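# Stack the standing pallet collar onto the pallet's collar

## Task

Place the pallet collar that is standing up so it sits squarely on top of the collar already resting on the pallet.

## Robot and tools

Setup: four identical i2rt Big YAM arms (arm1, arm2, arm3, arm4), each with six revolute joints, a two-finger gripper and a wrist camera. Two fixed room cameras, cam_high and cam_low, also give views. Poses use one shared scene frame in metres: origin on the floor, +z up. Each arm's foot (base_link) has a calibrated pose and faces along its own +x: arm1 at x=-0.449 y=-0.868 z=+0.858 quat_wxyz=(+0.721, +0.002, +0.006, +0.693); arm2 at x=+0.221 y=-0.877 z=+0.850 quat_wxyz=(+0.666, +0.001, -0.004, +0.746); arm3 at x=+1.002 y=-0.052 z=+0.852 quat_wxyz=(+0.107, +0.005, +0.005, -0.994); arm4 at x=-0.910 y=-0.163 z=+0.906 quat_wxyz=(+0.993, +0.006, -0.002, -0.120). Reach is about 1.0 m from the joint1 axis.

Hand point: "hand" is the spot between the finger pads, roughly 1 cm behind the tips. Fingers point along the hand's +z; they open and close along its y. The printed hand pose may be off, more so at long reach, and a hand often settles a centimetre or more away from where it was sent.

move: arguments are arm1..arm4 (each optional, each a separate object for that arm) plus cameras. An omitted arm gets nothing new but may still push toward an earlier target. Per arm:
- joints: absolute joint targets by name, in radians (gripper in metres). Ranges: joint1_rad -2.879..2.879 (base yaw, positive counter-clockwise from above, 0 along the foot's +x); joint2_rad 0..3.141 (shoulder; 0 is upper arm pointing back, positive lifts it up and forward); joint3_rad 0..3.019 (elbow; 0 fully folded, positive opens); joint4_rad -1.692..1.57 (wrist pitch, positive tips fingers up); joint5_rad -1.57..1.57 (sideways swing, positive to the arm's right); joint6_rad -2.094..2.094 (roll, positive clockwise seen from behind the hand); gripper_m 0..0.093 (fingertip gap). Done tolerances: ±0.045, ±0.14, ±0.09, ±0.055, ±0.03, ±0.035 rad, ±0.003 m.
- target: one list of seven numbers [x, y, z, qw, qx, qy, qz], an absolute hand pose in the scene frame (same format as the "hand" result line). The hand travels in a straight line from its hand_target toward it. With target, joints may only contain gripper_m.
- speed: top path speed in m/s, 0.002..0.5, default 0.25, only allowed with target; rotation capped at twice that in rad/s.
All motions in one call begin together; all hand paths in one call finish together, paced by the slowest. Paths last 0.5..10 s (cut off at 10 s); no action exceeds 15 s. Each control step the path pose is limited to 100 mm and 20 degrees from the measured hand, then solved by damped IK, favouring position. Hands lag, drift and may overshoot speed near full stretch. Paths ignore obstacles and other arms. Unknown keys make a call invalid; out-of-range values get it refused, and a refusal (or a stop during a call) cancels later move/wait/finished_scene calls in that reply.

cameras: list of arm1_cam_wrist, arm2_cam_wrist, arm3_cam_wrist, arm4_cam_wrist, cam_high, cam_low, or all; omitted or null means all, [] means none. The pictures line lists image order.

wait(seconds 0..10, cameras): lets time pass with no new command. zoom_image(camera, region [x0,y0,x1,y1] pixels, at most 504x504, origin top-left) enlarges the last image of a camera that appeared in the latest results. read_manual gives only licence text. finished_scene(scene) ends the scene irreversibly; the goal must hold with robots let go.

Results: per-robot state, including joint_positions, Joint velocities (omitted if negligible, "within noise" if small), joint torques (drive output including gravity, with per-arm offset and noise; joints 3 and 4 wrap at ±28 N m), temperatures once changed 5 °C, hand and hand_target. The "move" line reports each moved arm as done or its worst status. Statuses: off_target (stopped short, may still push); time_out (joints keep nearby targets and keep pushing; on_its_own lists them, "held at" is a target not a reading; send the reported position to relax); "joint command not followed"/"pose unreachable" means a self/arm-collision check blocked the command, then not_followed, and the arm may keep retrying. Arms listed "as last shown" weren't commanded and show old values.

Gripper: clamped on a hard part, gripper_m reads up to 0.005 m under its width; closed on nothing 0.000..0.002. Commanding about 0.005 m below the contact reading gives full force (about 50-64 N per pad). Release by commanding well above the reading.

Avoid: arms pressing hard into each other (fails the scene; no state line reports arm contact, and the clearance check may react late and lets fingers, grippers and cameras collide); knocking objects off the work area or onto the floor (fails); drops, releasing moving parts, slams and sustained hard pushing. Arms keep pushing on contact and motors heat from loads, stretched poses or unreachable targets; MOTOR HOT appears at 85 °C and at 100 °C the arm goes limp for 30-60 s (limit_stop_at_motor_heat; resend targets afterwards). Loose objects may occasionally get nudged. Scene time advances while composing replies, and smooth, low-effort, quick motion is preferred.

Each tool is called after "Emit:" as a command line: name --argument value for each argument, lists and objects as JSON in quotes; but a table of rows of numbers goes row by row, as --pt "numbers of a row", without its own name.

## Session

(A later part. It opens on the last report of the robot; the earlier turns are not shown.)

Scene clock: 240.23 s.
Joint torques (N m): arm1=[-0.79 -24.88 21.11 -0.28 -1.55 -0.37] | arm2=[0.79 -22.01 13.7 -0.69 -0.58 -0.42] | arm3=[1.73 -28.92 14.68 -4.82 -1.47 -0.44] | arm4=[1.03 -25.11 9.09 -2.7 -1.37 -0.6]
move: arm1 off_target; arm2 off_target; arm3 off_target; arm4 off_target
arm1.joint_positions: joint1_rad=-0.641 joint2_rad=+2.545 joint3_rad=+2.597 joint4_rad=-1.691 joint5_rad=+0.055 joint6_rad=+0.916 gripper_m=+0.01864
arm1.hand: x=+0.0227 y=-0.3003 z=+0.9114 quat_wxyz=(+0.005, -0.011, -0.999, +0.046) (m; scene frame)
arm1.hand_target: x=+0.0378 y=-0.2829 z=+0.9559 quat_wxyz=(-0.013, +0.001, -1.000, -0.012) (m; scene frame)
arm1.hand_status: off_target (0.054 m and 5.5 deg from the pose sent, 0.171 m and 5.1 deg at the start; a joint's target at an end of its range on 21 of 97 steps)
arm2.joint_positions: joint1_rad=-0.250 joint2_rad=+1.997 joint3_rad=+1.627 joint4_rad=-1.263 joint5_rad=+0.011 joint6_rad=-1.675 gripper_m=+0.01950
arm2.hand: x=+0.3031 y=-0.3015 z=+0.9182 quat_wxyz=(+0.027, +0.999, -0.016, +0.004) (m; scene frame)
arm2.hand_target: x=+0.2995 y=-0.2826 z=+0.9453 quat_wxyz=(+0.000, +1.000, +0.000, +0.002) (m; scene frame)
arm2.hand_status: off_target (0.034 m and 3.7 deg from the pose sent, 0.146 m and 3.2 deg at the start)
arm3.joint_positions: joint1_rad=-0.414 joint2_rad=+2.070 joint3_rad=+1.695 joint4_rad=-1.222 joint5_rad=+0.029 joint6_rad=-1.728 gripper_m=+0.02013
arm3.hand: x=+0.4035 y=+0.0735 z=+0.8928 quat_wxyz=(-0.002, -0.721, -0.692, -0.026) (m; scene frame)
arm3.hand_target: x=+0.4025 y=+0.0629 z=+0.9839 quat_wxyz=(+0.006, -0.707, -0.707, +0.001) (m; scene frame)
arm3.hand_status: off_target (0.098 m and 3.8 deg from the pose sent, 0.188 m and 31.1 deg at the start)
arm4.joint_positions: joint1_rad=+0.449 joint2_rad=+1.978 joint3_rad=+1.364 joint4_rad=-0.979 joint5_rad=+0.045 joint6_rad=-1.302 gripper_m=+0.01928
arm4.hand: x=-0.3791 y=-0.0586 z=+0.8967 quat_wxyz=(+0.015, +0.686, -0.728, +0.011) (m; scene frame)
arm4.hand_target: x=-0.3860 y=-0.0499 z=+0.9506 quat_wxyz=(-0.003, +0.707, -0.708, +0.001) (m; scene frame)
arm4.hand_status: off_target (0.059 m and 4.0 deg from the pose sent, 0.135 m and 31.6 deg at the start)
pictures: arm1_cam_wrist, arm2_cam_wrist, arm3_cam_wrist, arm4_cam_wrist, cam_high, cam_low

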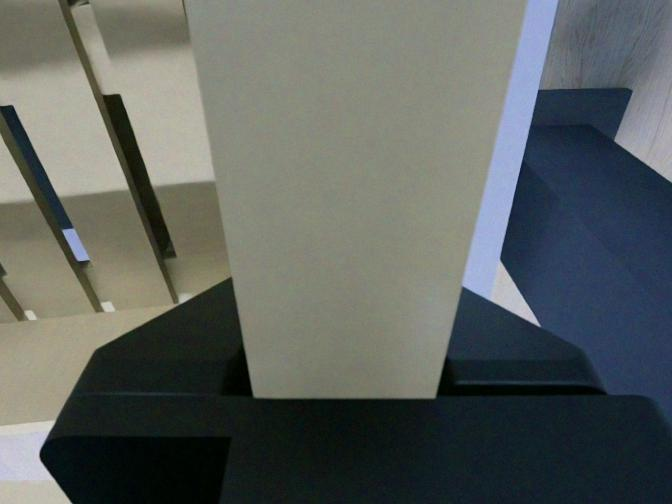

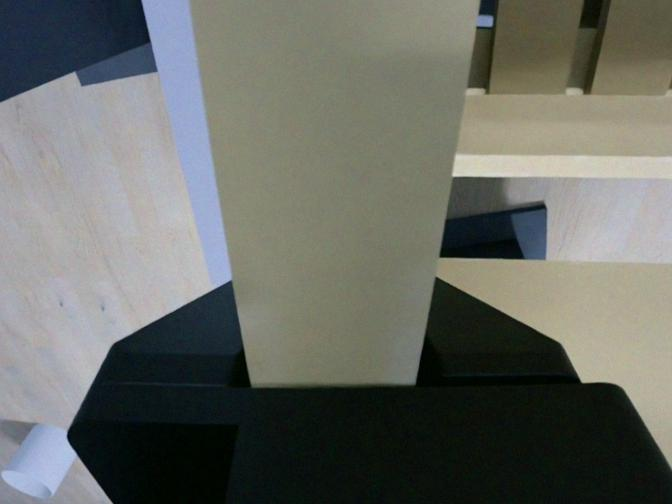

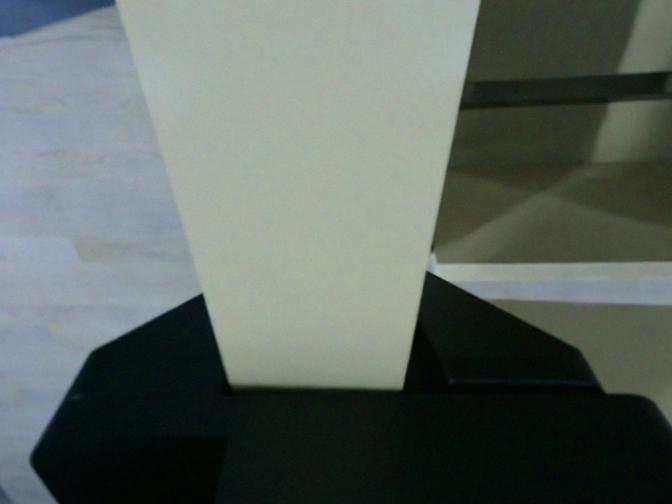

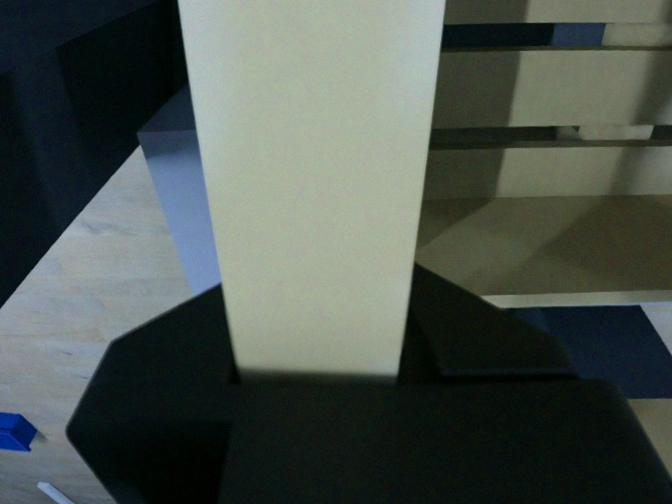

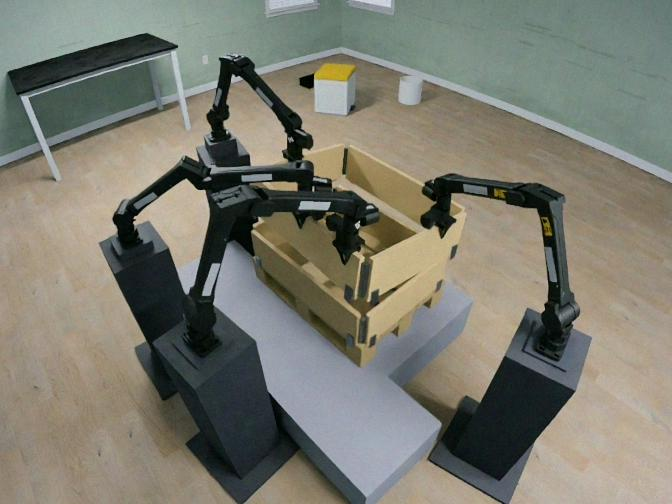

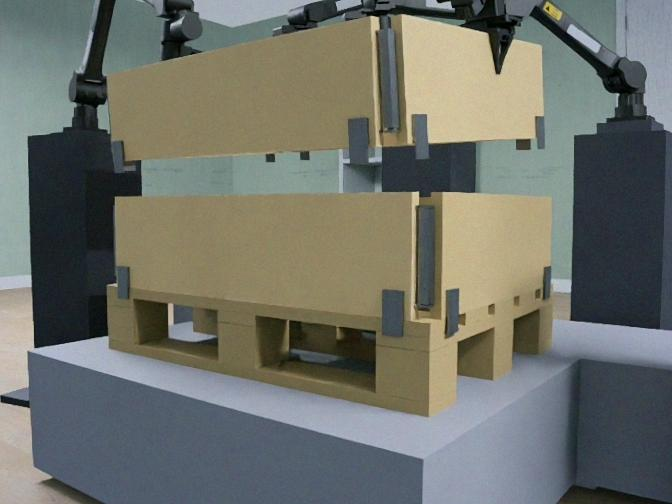

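Emit:
move --arm1 '{"target":[0.026,-0.266,0.943,0,-0.026,0.9997,0],"speed":0.06}' --arm2 '{"target":[0.285,-0.256,0.932,0,0.9997,0.026,0],"speed":0.06}' --arm3 '{"target":[0.366,0.092,1.01,0,0.688,0.725,0],"speed":0.06}' --arm4 '{"target":[-0.414,-0.060,0.976,0,-0.725,0.688,0],"speed":0.06}'

Scene clock: 280.63 s.
Joint torques (N m): arm1=[1.03 -25 20.27 -0.28 -1.23 -0.31] | arm2=[1.55 -22.89 13.96 -0.62 -0.61 -0.39] | arm3=[1.08 -29.57 15.02 -5.16 -1.49 -0.37] | arm4=[0.44 -27.99 8.09 -3.32 -1.21 -0.54]
Motor temperatures (°C): arm1=[30 44 60 30 39 27 33] | arm2=[31 40 36 31 30 26 31] | arm3=[28 50 59 37 32 27 30] | arm4=[35 37 44 29 33 31 31]
Heat: arm1: hottest joint3_rad 60 °C; arm2: hottest joint2_rad 40 °C; arm3: hottest joint3_rad 59 °C; arm4: hottest joint3_rad 44 °C.
move: arm1 off_target; arm2 off_target; arm3 off_target; arm4 off_target
arm1.joint_positions: joint1_rad=-0.637 joint2_rad=+2.567 joint3_rad=+2.616 joint4_rad=-1.691 joint5_rad=+0.043 joint6_rad=+0.885 gripper_m=+0.01863
arm1.hand: x=+0.0205 y=-0.2952 z=+0.9025 quat_wxyz=(+0.011, +0.006, -0.999, +0.044) (m; scene frame)
arm1.hand_target: x=+0.0229 y=-0.2698 z=+0.9436 quat_wxyz=(-0.007, +0.026, -1.000, -0.008) (m; scene frame)
arm1.hand_status: off_target (0.050 m and 5.7 deg from the pose sent, 0.047 m and 6.8 deg at the start; a joint's target at an end of its range on 30 of 51 steps)
arm2.joint_positions: joint1_rad=-0.232 joint2_rad=+2.065 joint3_rad=+1.703 joint4_rad=-1.273 joint5_rad=+0.008 joint6_rad=-1.704 gripper_m=+0.01950
arm2.hand: x=+0.2946 y=-0.2788 z=+0.9055 quat_wxyz=(+0.029, +1.000, +0.007, +0.002) (m; scene frame)
arm2.hand_target: x=+0.2847 y=-0.2580 z=+0.9325 quat_wxyz=(+0.000, +1.000, +0.027, +0.000) (m; scene frame)
arm2.hand_status: off_target (0.036 m and 3.9 deg from the pose sent, 0.051 m and 5.8 deg at the start)
arm3.joint_positions: joint1_rad=-0.445 joint2_rad=+2.184 joint3_rad=+1.850 joint4_rad=-1.248 joint5_rad=+0.027 joint6_rad=-1.825 gripper_m=+0.02044
arm3.hand: x=+0.3674 y=+0.1018 z=+0.8777 quat_wxyz=(+0.002, -0.699, -0.715, -0.022) (m; scene frame)
arm3.hand_target: x=+0.3683 y=+0.0947 z=+0.9713 quat_wxyz=(+0.007, -0.689, -0.725, +0.002) (m; scene frame)
arm3.hand_status: off_target (0.133 m and 3.0 deg from the pose sent, 0.124 m and 6.2 deg at the start; pose on its path clipped on 43 of 51 steps)
arm4.joint_positions: joint1_rad=+0.449 joint2_rad=+1.943 joint3_rad=+1.298 joint4_rad=-0.975 joint5_rad=+0.043 joint6_rad=-1.371 gripper_m=+0.01928
arm4.hand: x=-0.4037 y=-0.0635 z=+0.8941 quat_wxyz=(+0.026, +0.710, -0.703, +0.002) (m; scene frame)
arm4.hand_target: x=-0.4129 y=-0.0602 z=+0.9666 quat_wxyz=(-0.001, +0.725, -0.689, +0.002) (m; scene frame)
arm4.hand_status: off_target (0.083 m and 3.8 deg from the pose sent, 0.087 m and 6.7 deg at the start)
pictures: arm1_cam_wrist, arm2_cam_wrist, arm3_cam_wrist, arm4_cam_wrist, cam_high, cam_low

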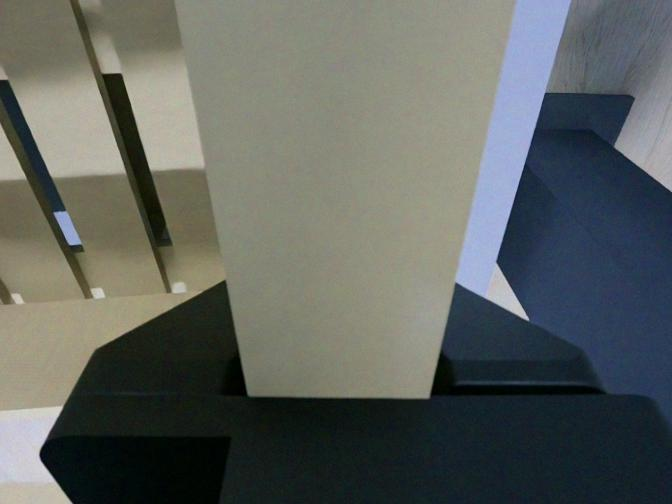

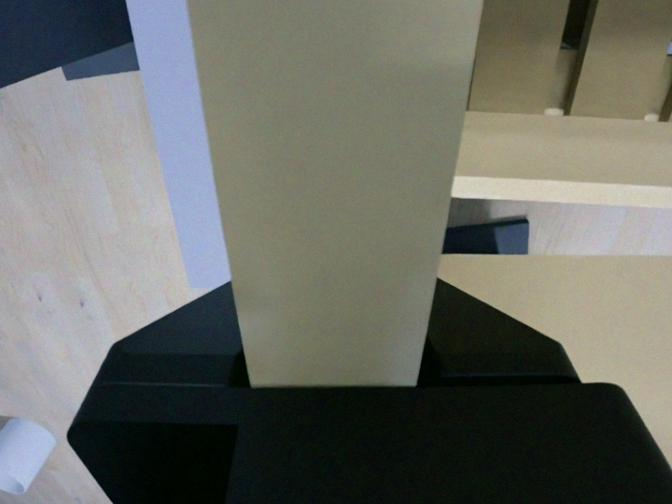

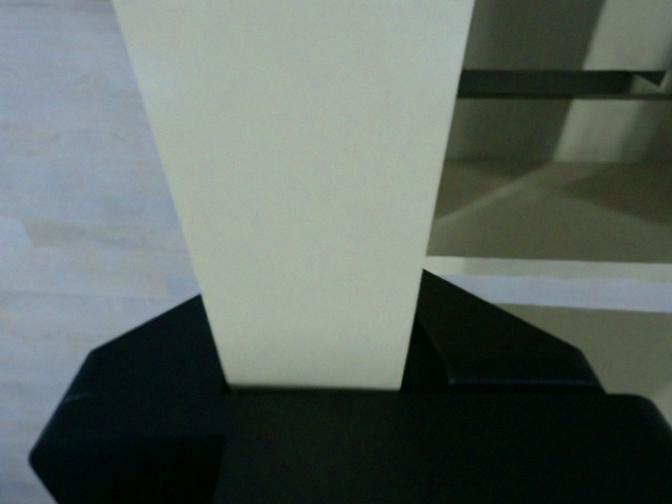

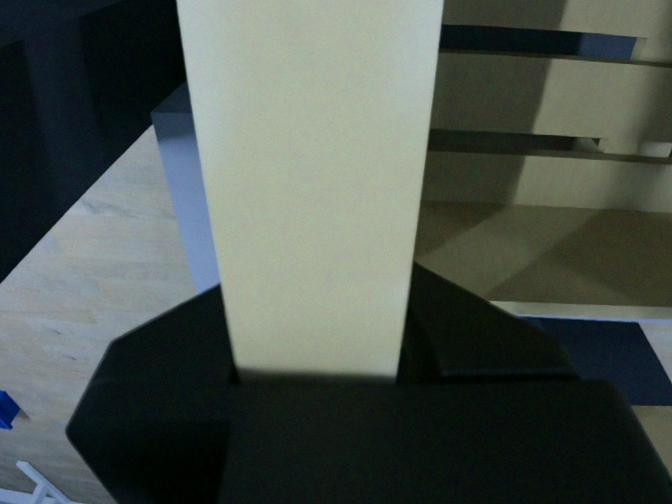

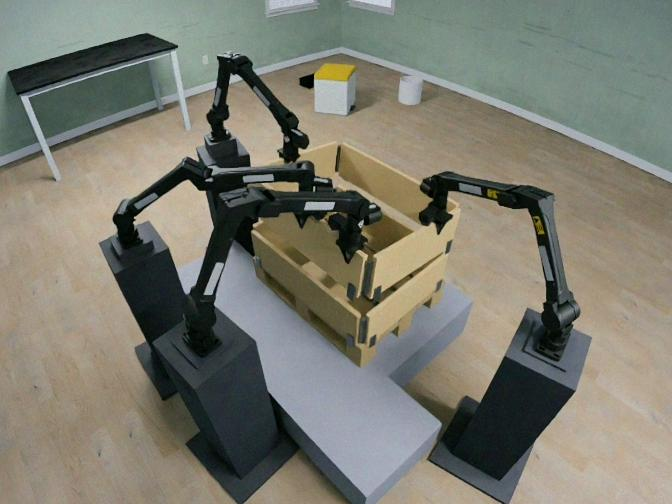

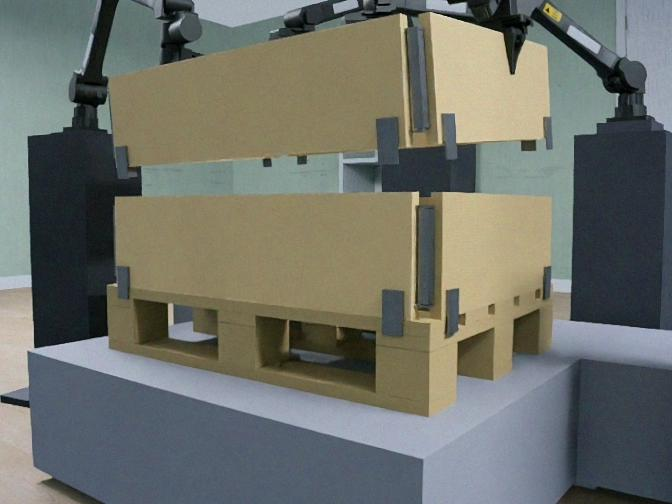

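Emit:
move --arm1 '{"target":[0.024,-0.268,0.904,0,-0.026,0.9997,0],"speed":0.05}' --arm2 '{"target":[0.280,-0.256,0.896,0,0.9997,0.026,0],"speed":0.05}' --arm3 '{"target":[0.362,0.095,0.972,0,0.688,0.725,0],"speed":0.05}' --arm4 '{"target":[-0.413,-0.058,0.960,0,-0.725,0.688,0],"speed":0.05}'

Scene clock: 292.40 s.
Joint torques (N m): arm1=[0.73 -24.7 13.76 2.18 -1.06 -0.31] | arm2=[1.85 -21.42 10.25 0.98 -0.53 -0.29] | arm3=[1.49 -30.21 14.45 -4.98 -1.5 -0.27] | arm4=[0.73 -26.58 8.02 -2.71 -1.12 -0.44]
Motor temperatures (°C): arm1=[30 48 65 30 38 27 33] | arm2=[31 38 39 31 30 26 31] | arm3=[28 50 58 37 32 27 30] | arm4=[35 41 44 29 33 31 31]
Heat: arm1: hottest joint3_rad 65 °C; arm2: hottest joint3_rad 39 °C; arm3: hottest joint3_rad 58 °C; arm4: hottest joint3_rad 44 °C.
move: arm1 off_target; arm2 off_target; arm3 off_target; arm4 off_target
arm1.joint_positions: joint1_rad=-0.634 joint2_rad=+2.577 joint3_rad=+2.616 joint4_rad=-1.683 joint5_rad=+0.038 joint6_rad=+0.885 gripper_m=+0.01863
arm1.hand: x=+0.0184 y=-0.2923 z=+0.8947 quat_wxyz=(+0.014, +0.008, -0.999, +0.043) (m; scene frame)
arm1.hand_target: x=+0.0229 y=-0.2693 z=+0.9051 quat_wxyz=(-0.001, +0.026, -1.000, +0.000) (m; scene frame)
arm1.hand_status: off_target (0.027 m and 5.6 deg from the pose sent, 0.027 m and 5.7 deg at the start)
arm2.joint_positions: joint1_rad=-0.228 joint2_rad=+2.081 joint3_rad=+1.703 joint4_rad=-1.249 joint5_rad=+0.005 joint6_rad=-1.706 gripper_m=+0.01950
arm2.hand: x=+0.2921 y=-0.2738 z=+0.8956 quat_wxyz=(+0.024, +1.000, +0.010, +0.001) (m; scene frame)
arm2.hand_target: x=+0.2795 y=-0.2594 z=+0.8963 quat_wxyz=(+0.006, +1.000, +0.026, -0.001) (m; scene frame)
arm2.hand_status: off_target (0.022 m and 3.3 deg from the pose sent, 0.029 m and 3.9 deg at the start)
arm3.joint_positions: joint1_rad=-0.451 joint2_rad=+2.208 joint3_rad=+1.871 joint4_rad=-1.248 joint5_rad=+0.026 joint6_rad=-1.835 gripper_m=+0.02073
arm3.hand: x=+0.3630 y=+0.1066 z=+0.8704 quat_wxyz=(+0.001, -0.697, -0.717, -0.022) (m; scene frame)
arm3.hand_target: x=+0.3634 y=+0.0956 z=+0.9633 quat_wxyz=(+0.005, -0.688, -0.725, +0.002) (m; scene frame)
arm3.hand_status: off_target (0.102 m and 2.8 deg from the pose sent, 0.095 m and 3.0 deg at the start; pose on its path clipped on 14 of 40 steps)
arm4.joint_positions: joint1_rad=+0.449 joint2_rad=+1.943 joint3_rad=+1.284 joint4_rad=-0.962 joint5_rad=+0.040 joint6_rad=-1.377 gripper_m=+0.01928
arm4.hand: x=-0.4072 y=-0.0637 z=+0.8899 quat_wxyz=(+0.026, +0.713, -0.701, +0.001) (m; scene frame)
arm4.hand_target: x=-0.4129 y=-0.0585 z=+0.9530 quat_wxyz=(+0.000, +0.726, -0.688, +0.001) (m; scene frame)
arm4.hand_status: off_target (0.071 m and 3.6 deg from the pose sent, 0.067 m and 3.8 deg at the start)
pictures: arm1_cam_wrist, arm2_cam_wrist, arm3_cam_wrist, arm4_cam_wrist, cam_high, cam_low

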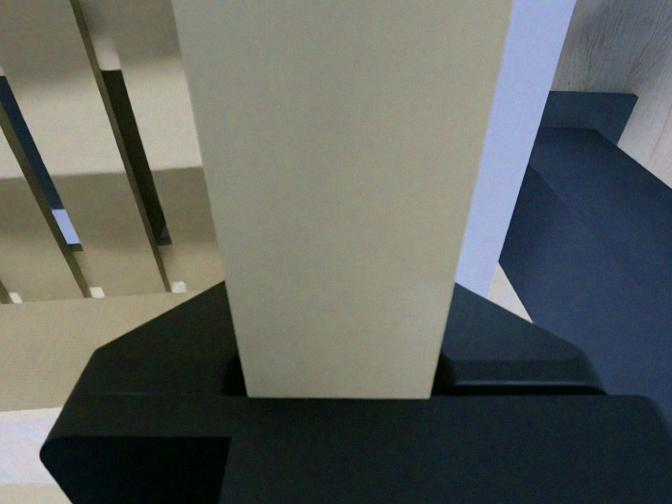

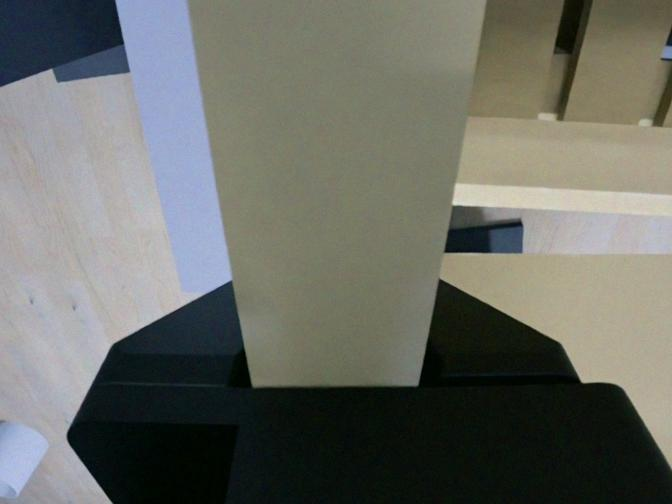

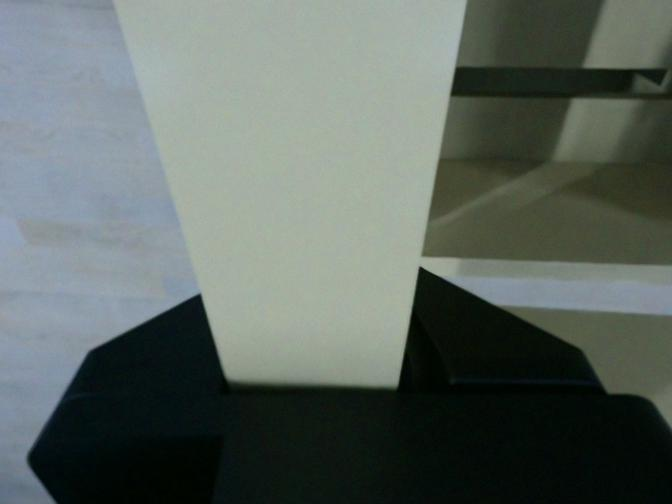

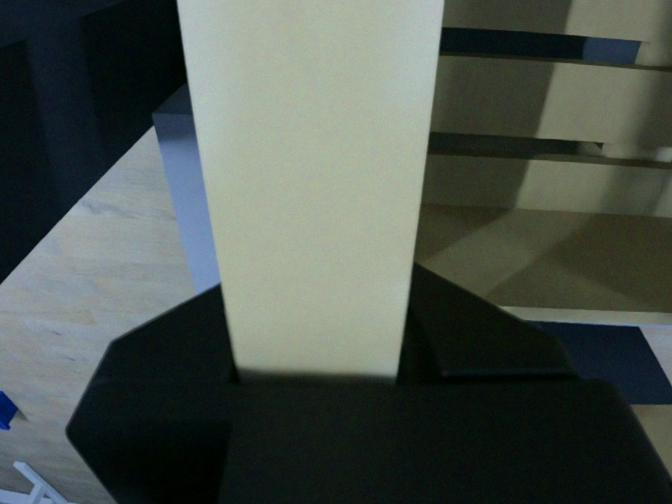

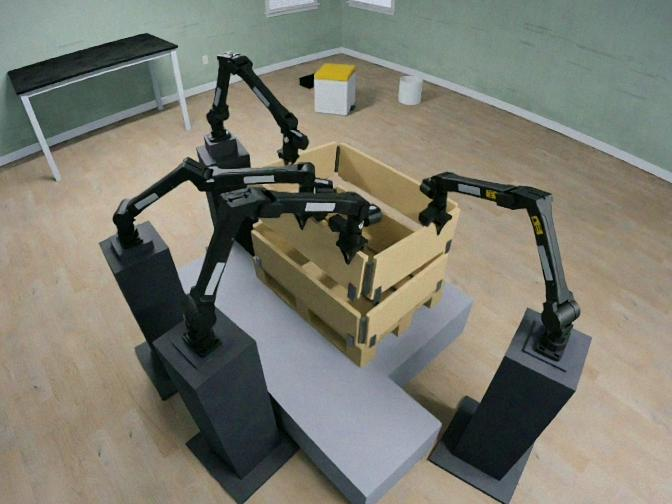

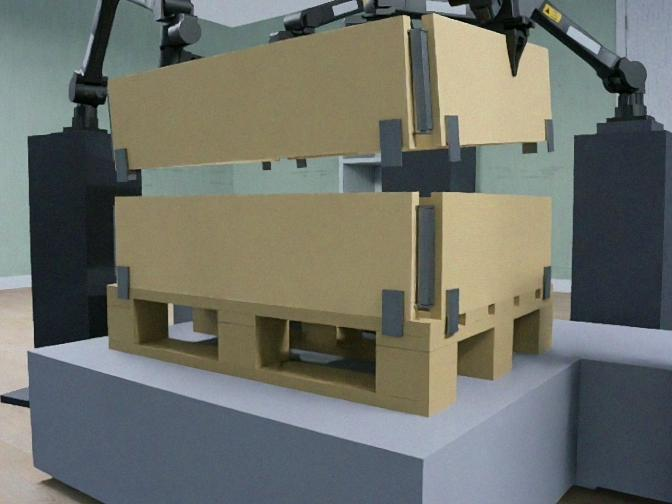

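Emit:
move --arm1 '{"target":[0.024,-0.268,0.868,0,-0.026,0.9997,0],"speed":0.05}' --arm2 '{"target":[0.276,-0.258,0.862,0,0.9997,0.026,0],"speed":0.05}' --arm3 '{"target":[0.360,0.095,0.965,0,0.688,0.725,0],"speed":0.05}' --arm4 '{"target":[-0.413,-0.056,0.930,0,-0.725,0.688,0],"speed":0.05}'

Scene clock: 300.67 s.
Joint torques (N m): arm1=[0.67 -24.41 11.63 2.59 -0.88 -0.31] | arm2=[2.26 -20.6 8.98 1.26 -0.53 -0.23] | arm3=[1.9 -31.15 13.18 -4.29 -1.69 -0.25] | arm4=[1.03 -26.11 6.97 -2.63 -0.62 -0.39]
move: arm1 off_target; arm2 off_target; arm3 off_target; arm4 off_target
arm1.joint_positions: joint1_rad=-0.633 joint2_rad=+2.578 joint3_rad=+2.553 joint4_rad=-1.602 joint5_rad=+0.032 joint6_rad=+0.885 gripper_m=+0.01859
arm1.hand: x=+0.0198 y=-0.2878 z=+0.8700 quat_wxyz=(+0.010, +0.008, -0.999, +0.034) (m; scene frame)
arm1.hand_target: x=+0.0234 y=-0.2685 z=+0.8688 quat_wxyz=(+0.000, +0.026, -1.000, +0.000) (m; scene frame)
arm1.hand_status: off_target (0.020 m and 4.6 deg from the pose sent, 0.037 m and 5.6 deg at the start)
arm2.joint_positions: joint1_rad=-0.228 joint2_rad=+2.099 joint3_rad=+1.670 joint4_rad=-1.168 joint5_rad=+0.005 joint6_rad=-1.706 gripper_m=+0.01949
arm2.hand: x=+0.2928 y=-0.2685 z=+0.8731 quat_wxyz=(+0.009, +1.000, +0.010, +0.003) (m; scene frame)
arm2.hand_target: x=+0.2761 y=-0.2587 z=+0.8625 quat_wxyz=(+0.000, +1.000, +0.026, +0.000) (m; scene frame)
arm2.hand_status: off_target (0.023 m and 2.1 deg from the pose sent, 0.040 m and 3.3 deg at the start)
arm3.joint_positions: joint1_rad=-0.457 joint2_rad=+2.231 joint3_rad=+1.876 joint4_rad=-1.247 joint5_rad=+0.032 joint6_rad=-1.838 gripper_m=+0.02125
arm3.hand: x=+0.3647 y=+0.1113 z=+0.8574 quat_wxyz=(-0.005, -0.698, -0.716, -0.028) (m; scene frame)
arm3.hand_target: x=+0.3618 y=+0.0971 z=+0.9498 quat_wxyz=(+0.004, -0.688, -0.725, +0.001) (m; scene frame)
arm3.hand_status: off_target (0.109 m and 3.6 deg from the pose sent, 0.095 m and 2.8 deg at the start; pose on its path clipped on 21 of 39 steps)
arm4.joint_positions: joint1_rad=+0.449 joint2_rad=+1.976 joint3_rad=+1.266 joint4_rad=-0.895 joint5_rad=+0.026 joint6_rad=-1.377 gripper_m=+0.01928
arm4.hand: x=-0.4052 y=-0.0606 z=+0.8677 quat_wxyz=(+0.015, +0.713, -0.701, -0.001) (m; scene frame)
arm4.hand_target: x=-0.4123 y=-0.0563 z=+0.9239 quat_wxyz=(+0.000, +0.725, -0.689, +0.001) (m; scene frame)
arm4.hand_status: off_target (0.063 m and 2.7 deg from the pose sent, 0.041 m and 3.6 deg at the start)
pictures: arm1_cam_wrist, arm2_cam_wrist, arm3_cam_wrist, arm4_cam_wrist, cam_high, cam_low

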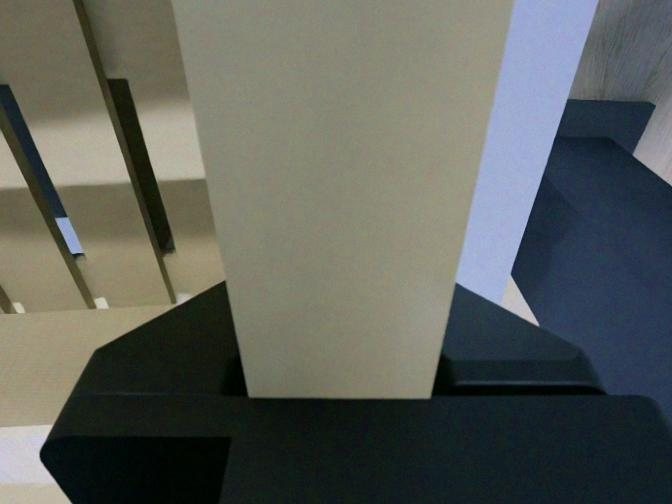

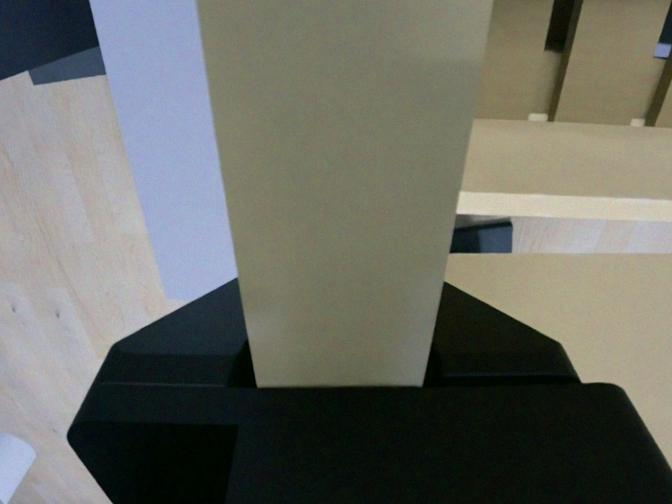

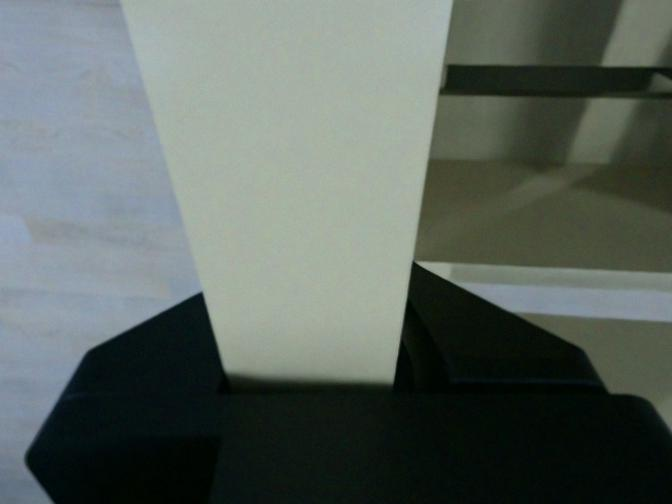

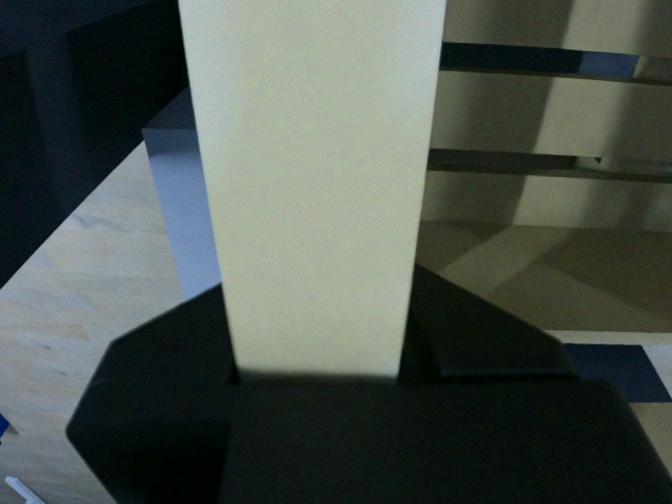

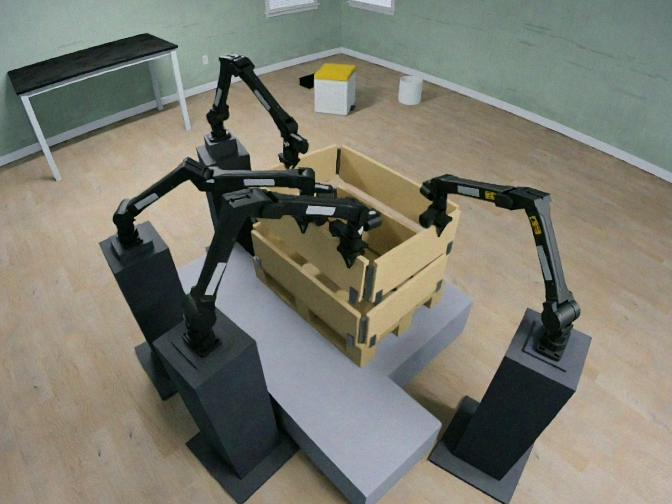

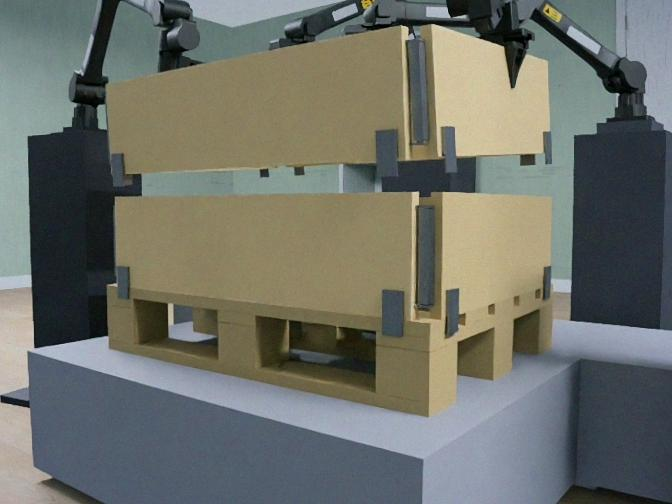

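Emit:
zoom_image --camera "cam_low" --region '[370, 20, 570, 270]'

Emit:
zoom_image --camera "cam_low" --region '[80, 60, 240, 260]'

Emit:
zoom_image --camera "cam_high" --region '[230, 130, 480, 380]'

Scaled by 2.016 from the camera's 672x504 image, which has a finer 960x720 frame.

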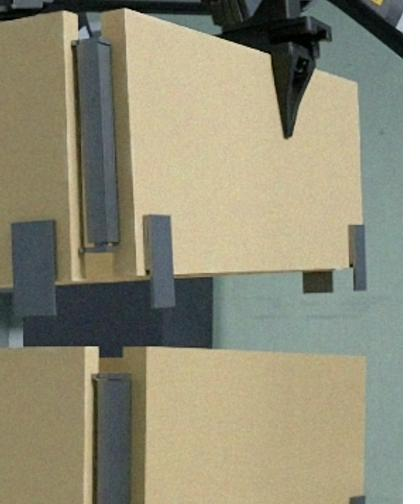

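Scaled by 2.520 from the camera's 672x504 image, which has a finer 960x720 frame.

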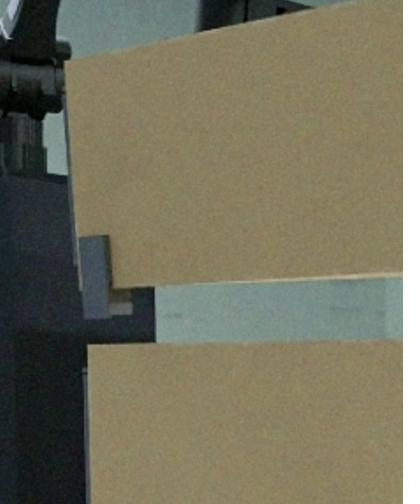

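Scaled by 2.016 from the camera's 672x504 image, which has a finer 960x720 frame.

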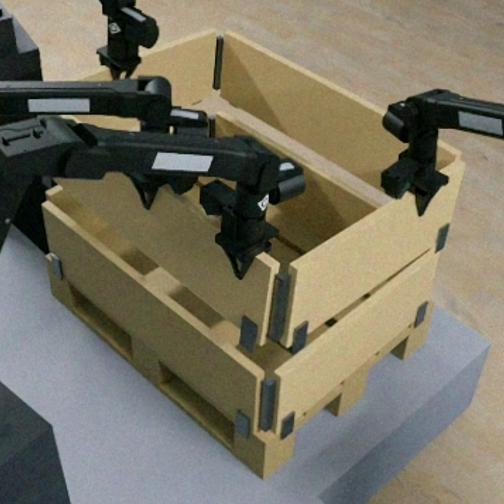

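Emit:
move --arm1 '{"target":[0.022,-0.278,0.838,0,-0.026,0.9997,0],"speed":0.05}' --arm2 '{"target":[0.274,-0.268,0.832,0,0.9997,0.026,0],"speed":0.05}' --arm3 '{"target":[0.358,0.086,0.965,0,0.688,0.725,0],"speed":0.05}' --arm4 '{"target":[-0.418,-0.066,0.930,0,-0.725,0.688,0],"speed":0.05}'

Emit:
zoom_image --camera "cam_low" --region '[370, 20, 570, 270]'

Emit:
zoom_image --camera "cam_low" --region '[80, 60, 240, 260]'

Emit:
zoom_image --camera "cam_high" --region '[230, 130, 480, 380]'

Scene clock: 317.20 s.
Joint torques (N m): arm1=[0.15 -24.18 10.18 2.71 -0.12 -0.36] | arm2=[1.85 -20.31 8.01 0.62 -0.32 -0.21] | arm3=[2.61 -31.68 12.03 -4.33 -1.7 -0.23] | arm4=[-0.26 -27.46 6.38 -3 0.02 -0.47]
Motor temperatures (°C): arm1=[30 46 58 30 36 27 33] | arm2=[31 40 37 31 30 26 31] | arm3=[28 48 57 37 34 27 30] | arm4=[34 44 44 29 32 31 31]
Heat: arm1: hottest joint3_rad 58 °C; arm2: hottest joint2_rad 40 °C; arm3: hottest joint3_rad 57 °C; arm4: hottest joint2_rad 44 °C.
move: arm1 off_target; arm2 off_target; arm3 off_target; arm4 off_target
arm1.joint_positions: joint1_rad=-0.633 joint2_rad=+2.545 joint3_rad=+2.424 joint4_rad=-1.494 joint5_rad=+0.009 joint6_rad=+0.883 gripper_m=+0.01859
arm1.hand: x=+0.0134 y=-0.2893 z=+0.8449 quat_wxyz=(+0.016, +0.008, -1.000, +0.023) (m; scene frame)
arm1.hand_target: x=+0.0213 y=-0.2786 z=+0.8383 quat_wxyz=(+0.001, +0.026, -1.000, +0.001) (m; scene frame)
arm1.hand_status: off_target (0.016 m and 3.8 deg from the pose sent, 0.034 m and 4.6 deg at the start)
arm2.joint_positions: joint1_rad=-0.220 joint2_rad=+2.111 joint3_rad=+1.614 joint4_rad=-1.071 joint5_rad=+0.000 joint6_rad=-1.704 gripper_m=+0.01948
arm2.hand: x=+0.2871 y=-0.2689 z=+0.8464 quat_wxyz=(-0.005, +1.000, +0.013, +0.002) (m; scene frame)
arm2.hand_target: x=+0.2741 y=-0.2684 z=+0.8322 quat_wxyz=(+0.000, +1.000, +0.025, +0.000) (m; scene frame)
arm2.hand_status: off_target (0.020 m and 1.6 deg from the pose sent, 0.045 m and 2.1 deg at the start)
arm3.joint_positions: joint1_rad=-0.457 joint2_rad=+2.250 joint3_rad=+1.876 joint4_rad=-1.221 joint5_rad=+0.030 joint6_rad=-1.832 gripper_m=+0.02134
arm3.hand: x=+0.3608 y=+0.1121 z=+0.8453 quat_wxyz=(-0.002, -0.700, -0.714, -0.026) (m; scene frame)
arm3.hand_target: x=+0.3592 y=+0.0918 z=+0.9359 quat_wxyz=(+0.003, -0.688, -0.726, +0.001) (m; scene frame)
arm3.hand_status: off_target (0.123 m and 3.5 deg from the pose sent, 0.111 m and 3.6 deg at the start; pose on its path clipped on 34 of 41 steps)
arm4.joint_positions: joint1_rad=+0.447 joint2_rad=+1.984 joint3_rad=+1.246 joint4_rad=-0.869 joint5_rad=-0.001 joint6_rad=-1.385 gripper_m=+0.01921
arm4.hand: x=-0.4109 y=-0.0580 z=+0.8579 quat_wxyz=(+0.008, +0.714, -0.700, -0.013) (m; scene frame)
arm4.hand_target: x=-0.4174 y=-0.0636 z=+0.9215 quat_wxyz=(-0.004, +0.725, -0.689, -0.003) (m; scene frame)
arm4.hand_status: off_target (0.073 m and 2.5 deg from the pose sent, 0.064 m and 2.7 deg at the start)
pictures: arm1_cam_wrist, arm2_cam_wrist, arm3_cam_wrist, arm4_cam_wrist, cam_high, cam_low

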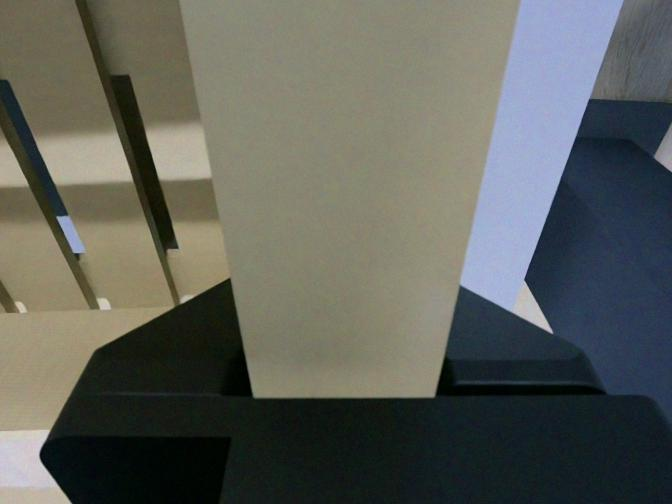

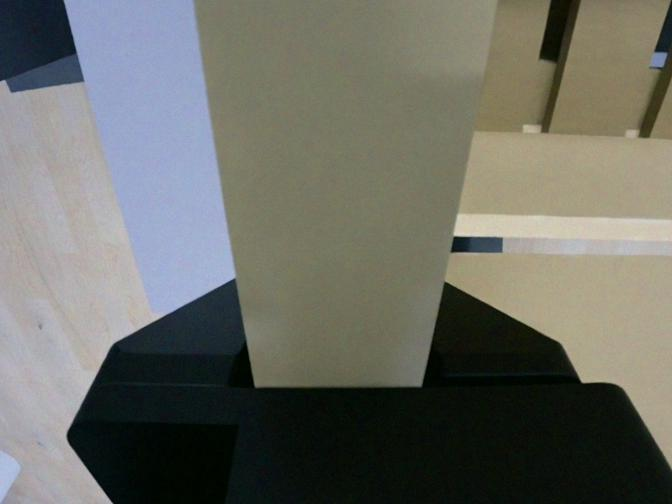

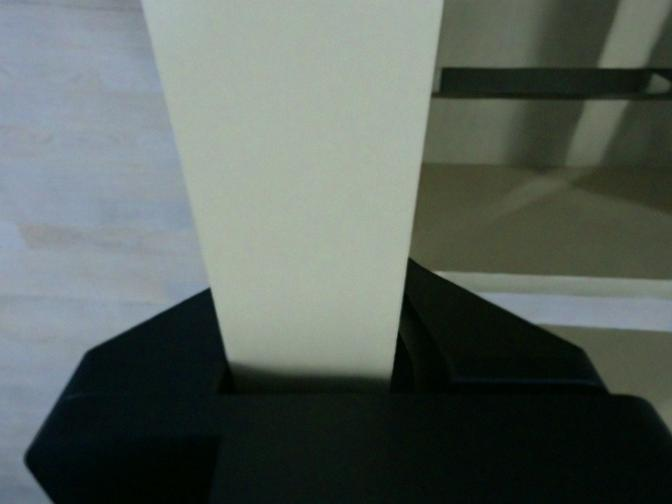

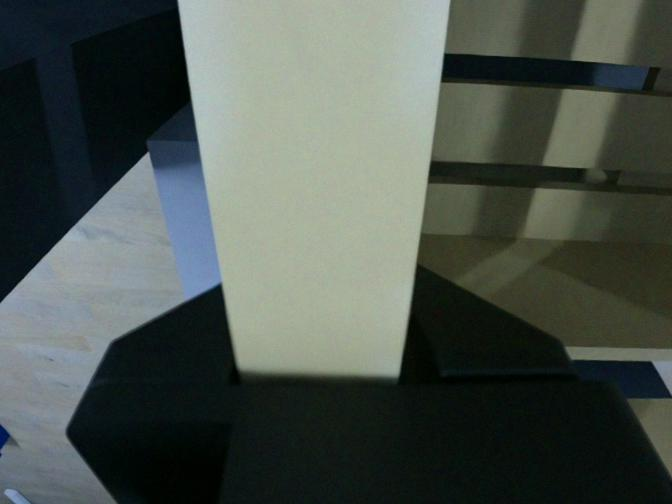

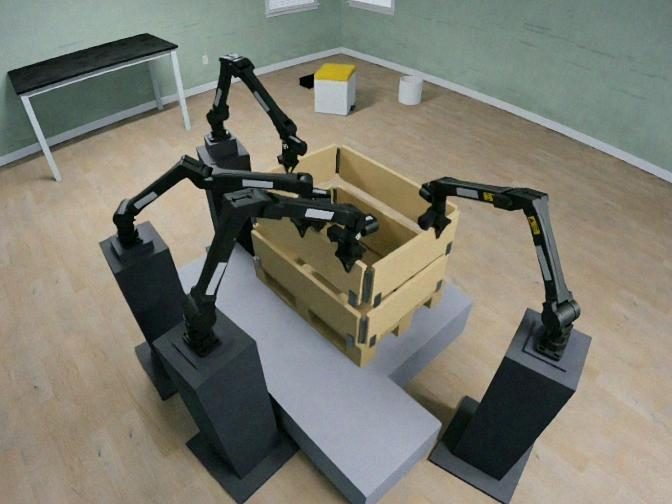

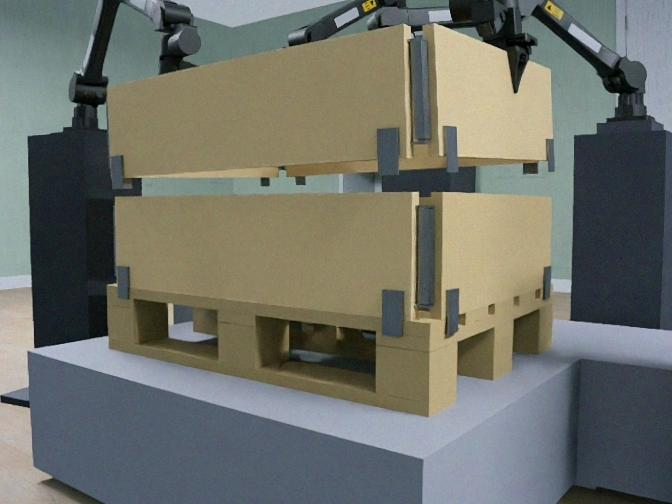

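Scaled by 2.016 from the camera's 672x504 image, which has a finer 960x720 frame.

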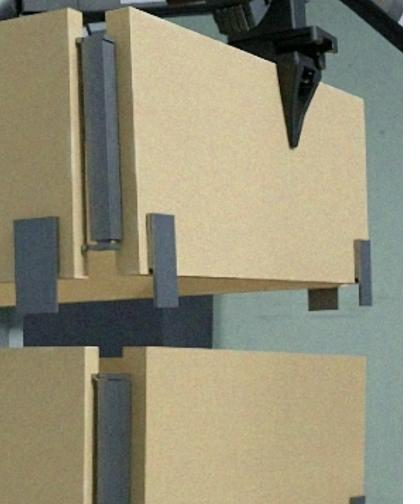

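Scaled by 2.520 from the camera's 672x504 image, which has a finer 960x720 frame.

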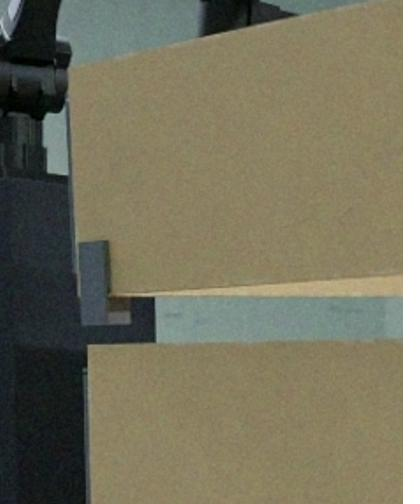

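Scaled by 2.016 from the camera's 672x504 image, which has a finer 960x720 frame.

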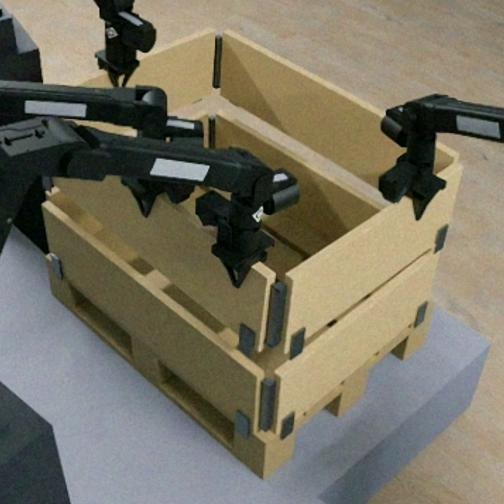

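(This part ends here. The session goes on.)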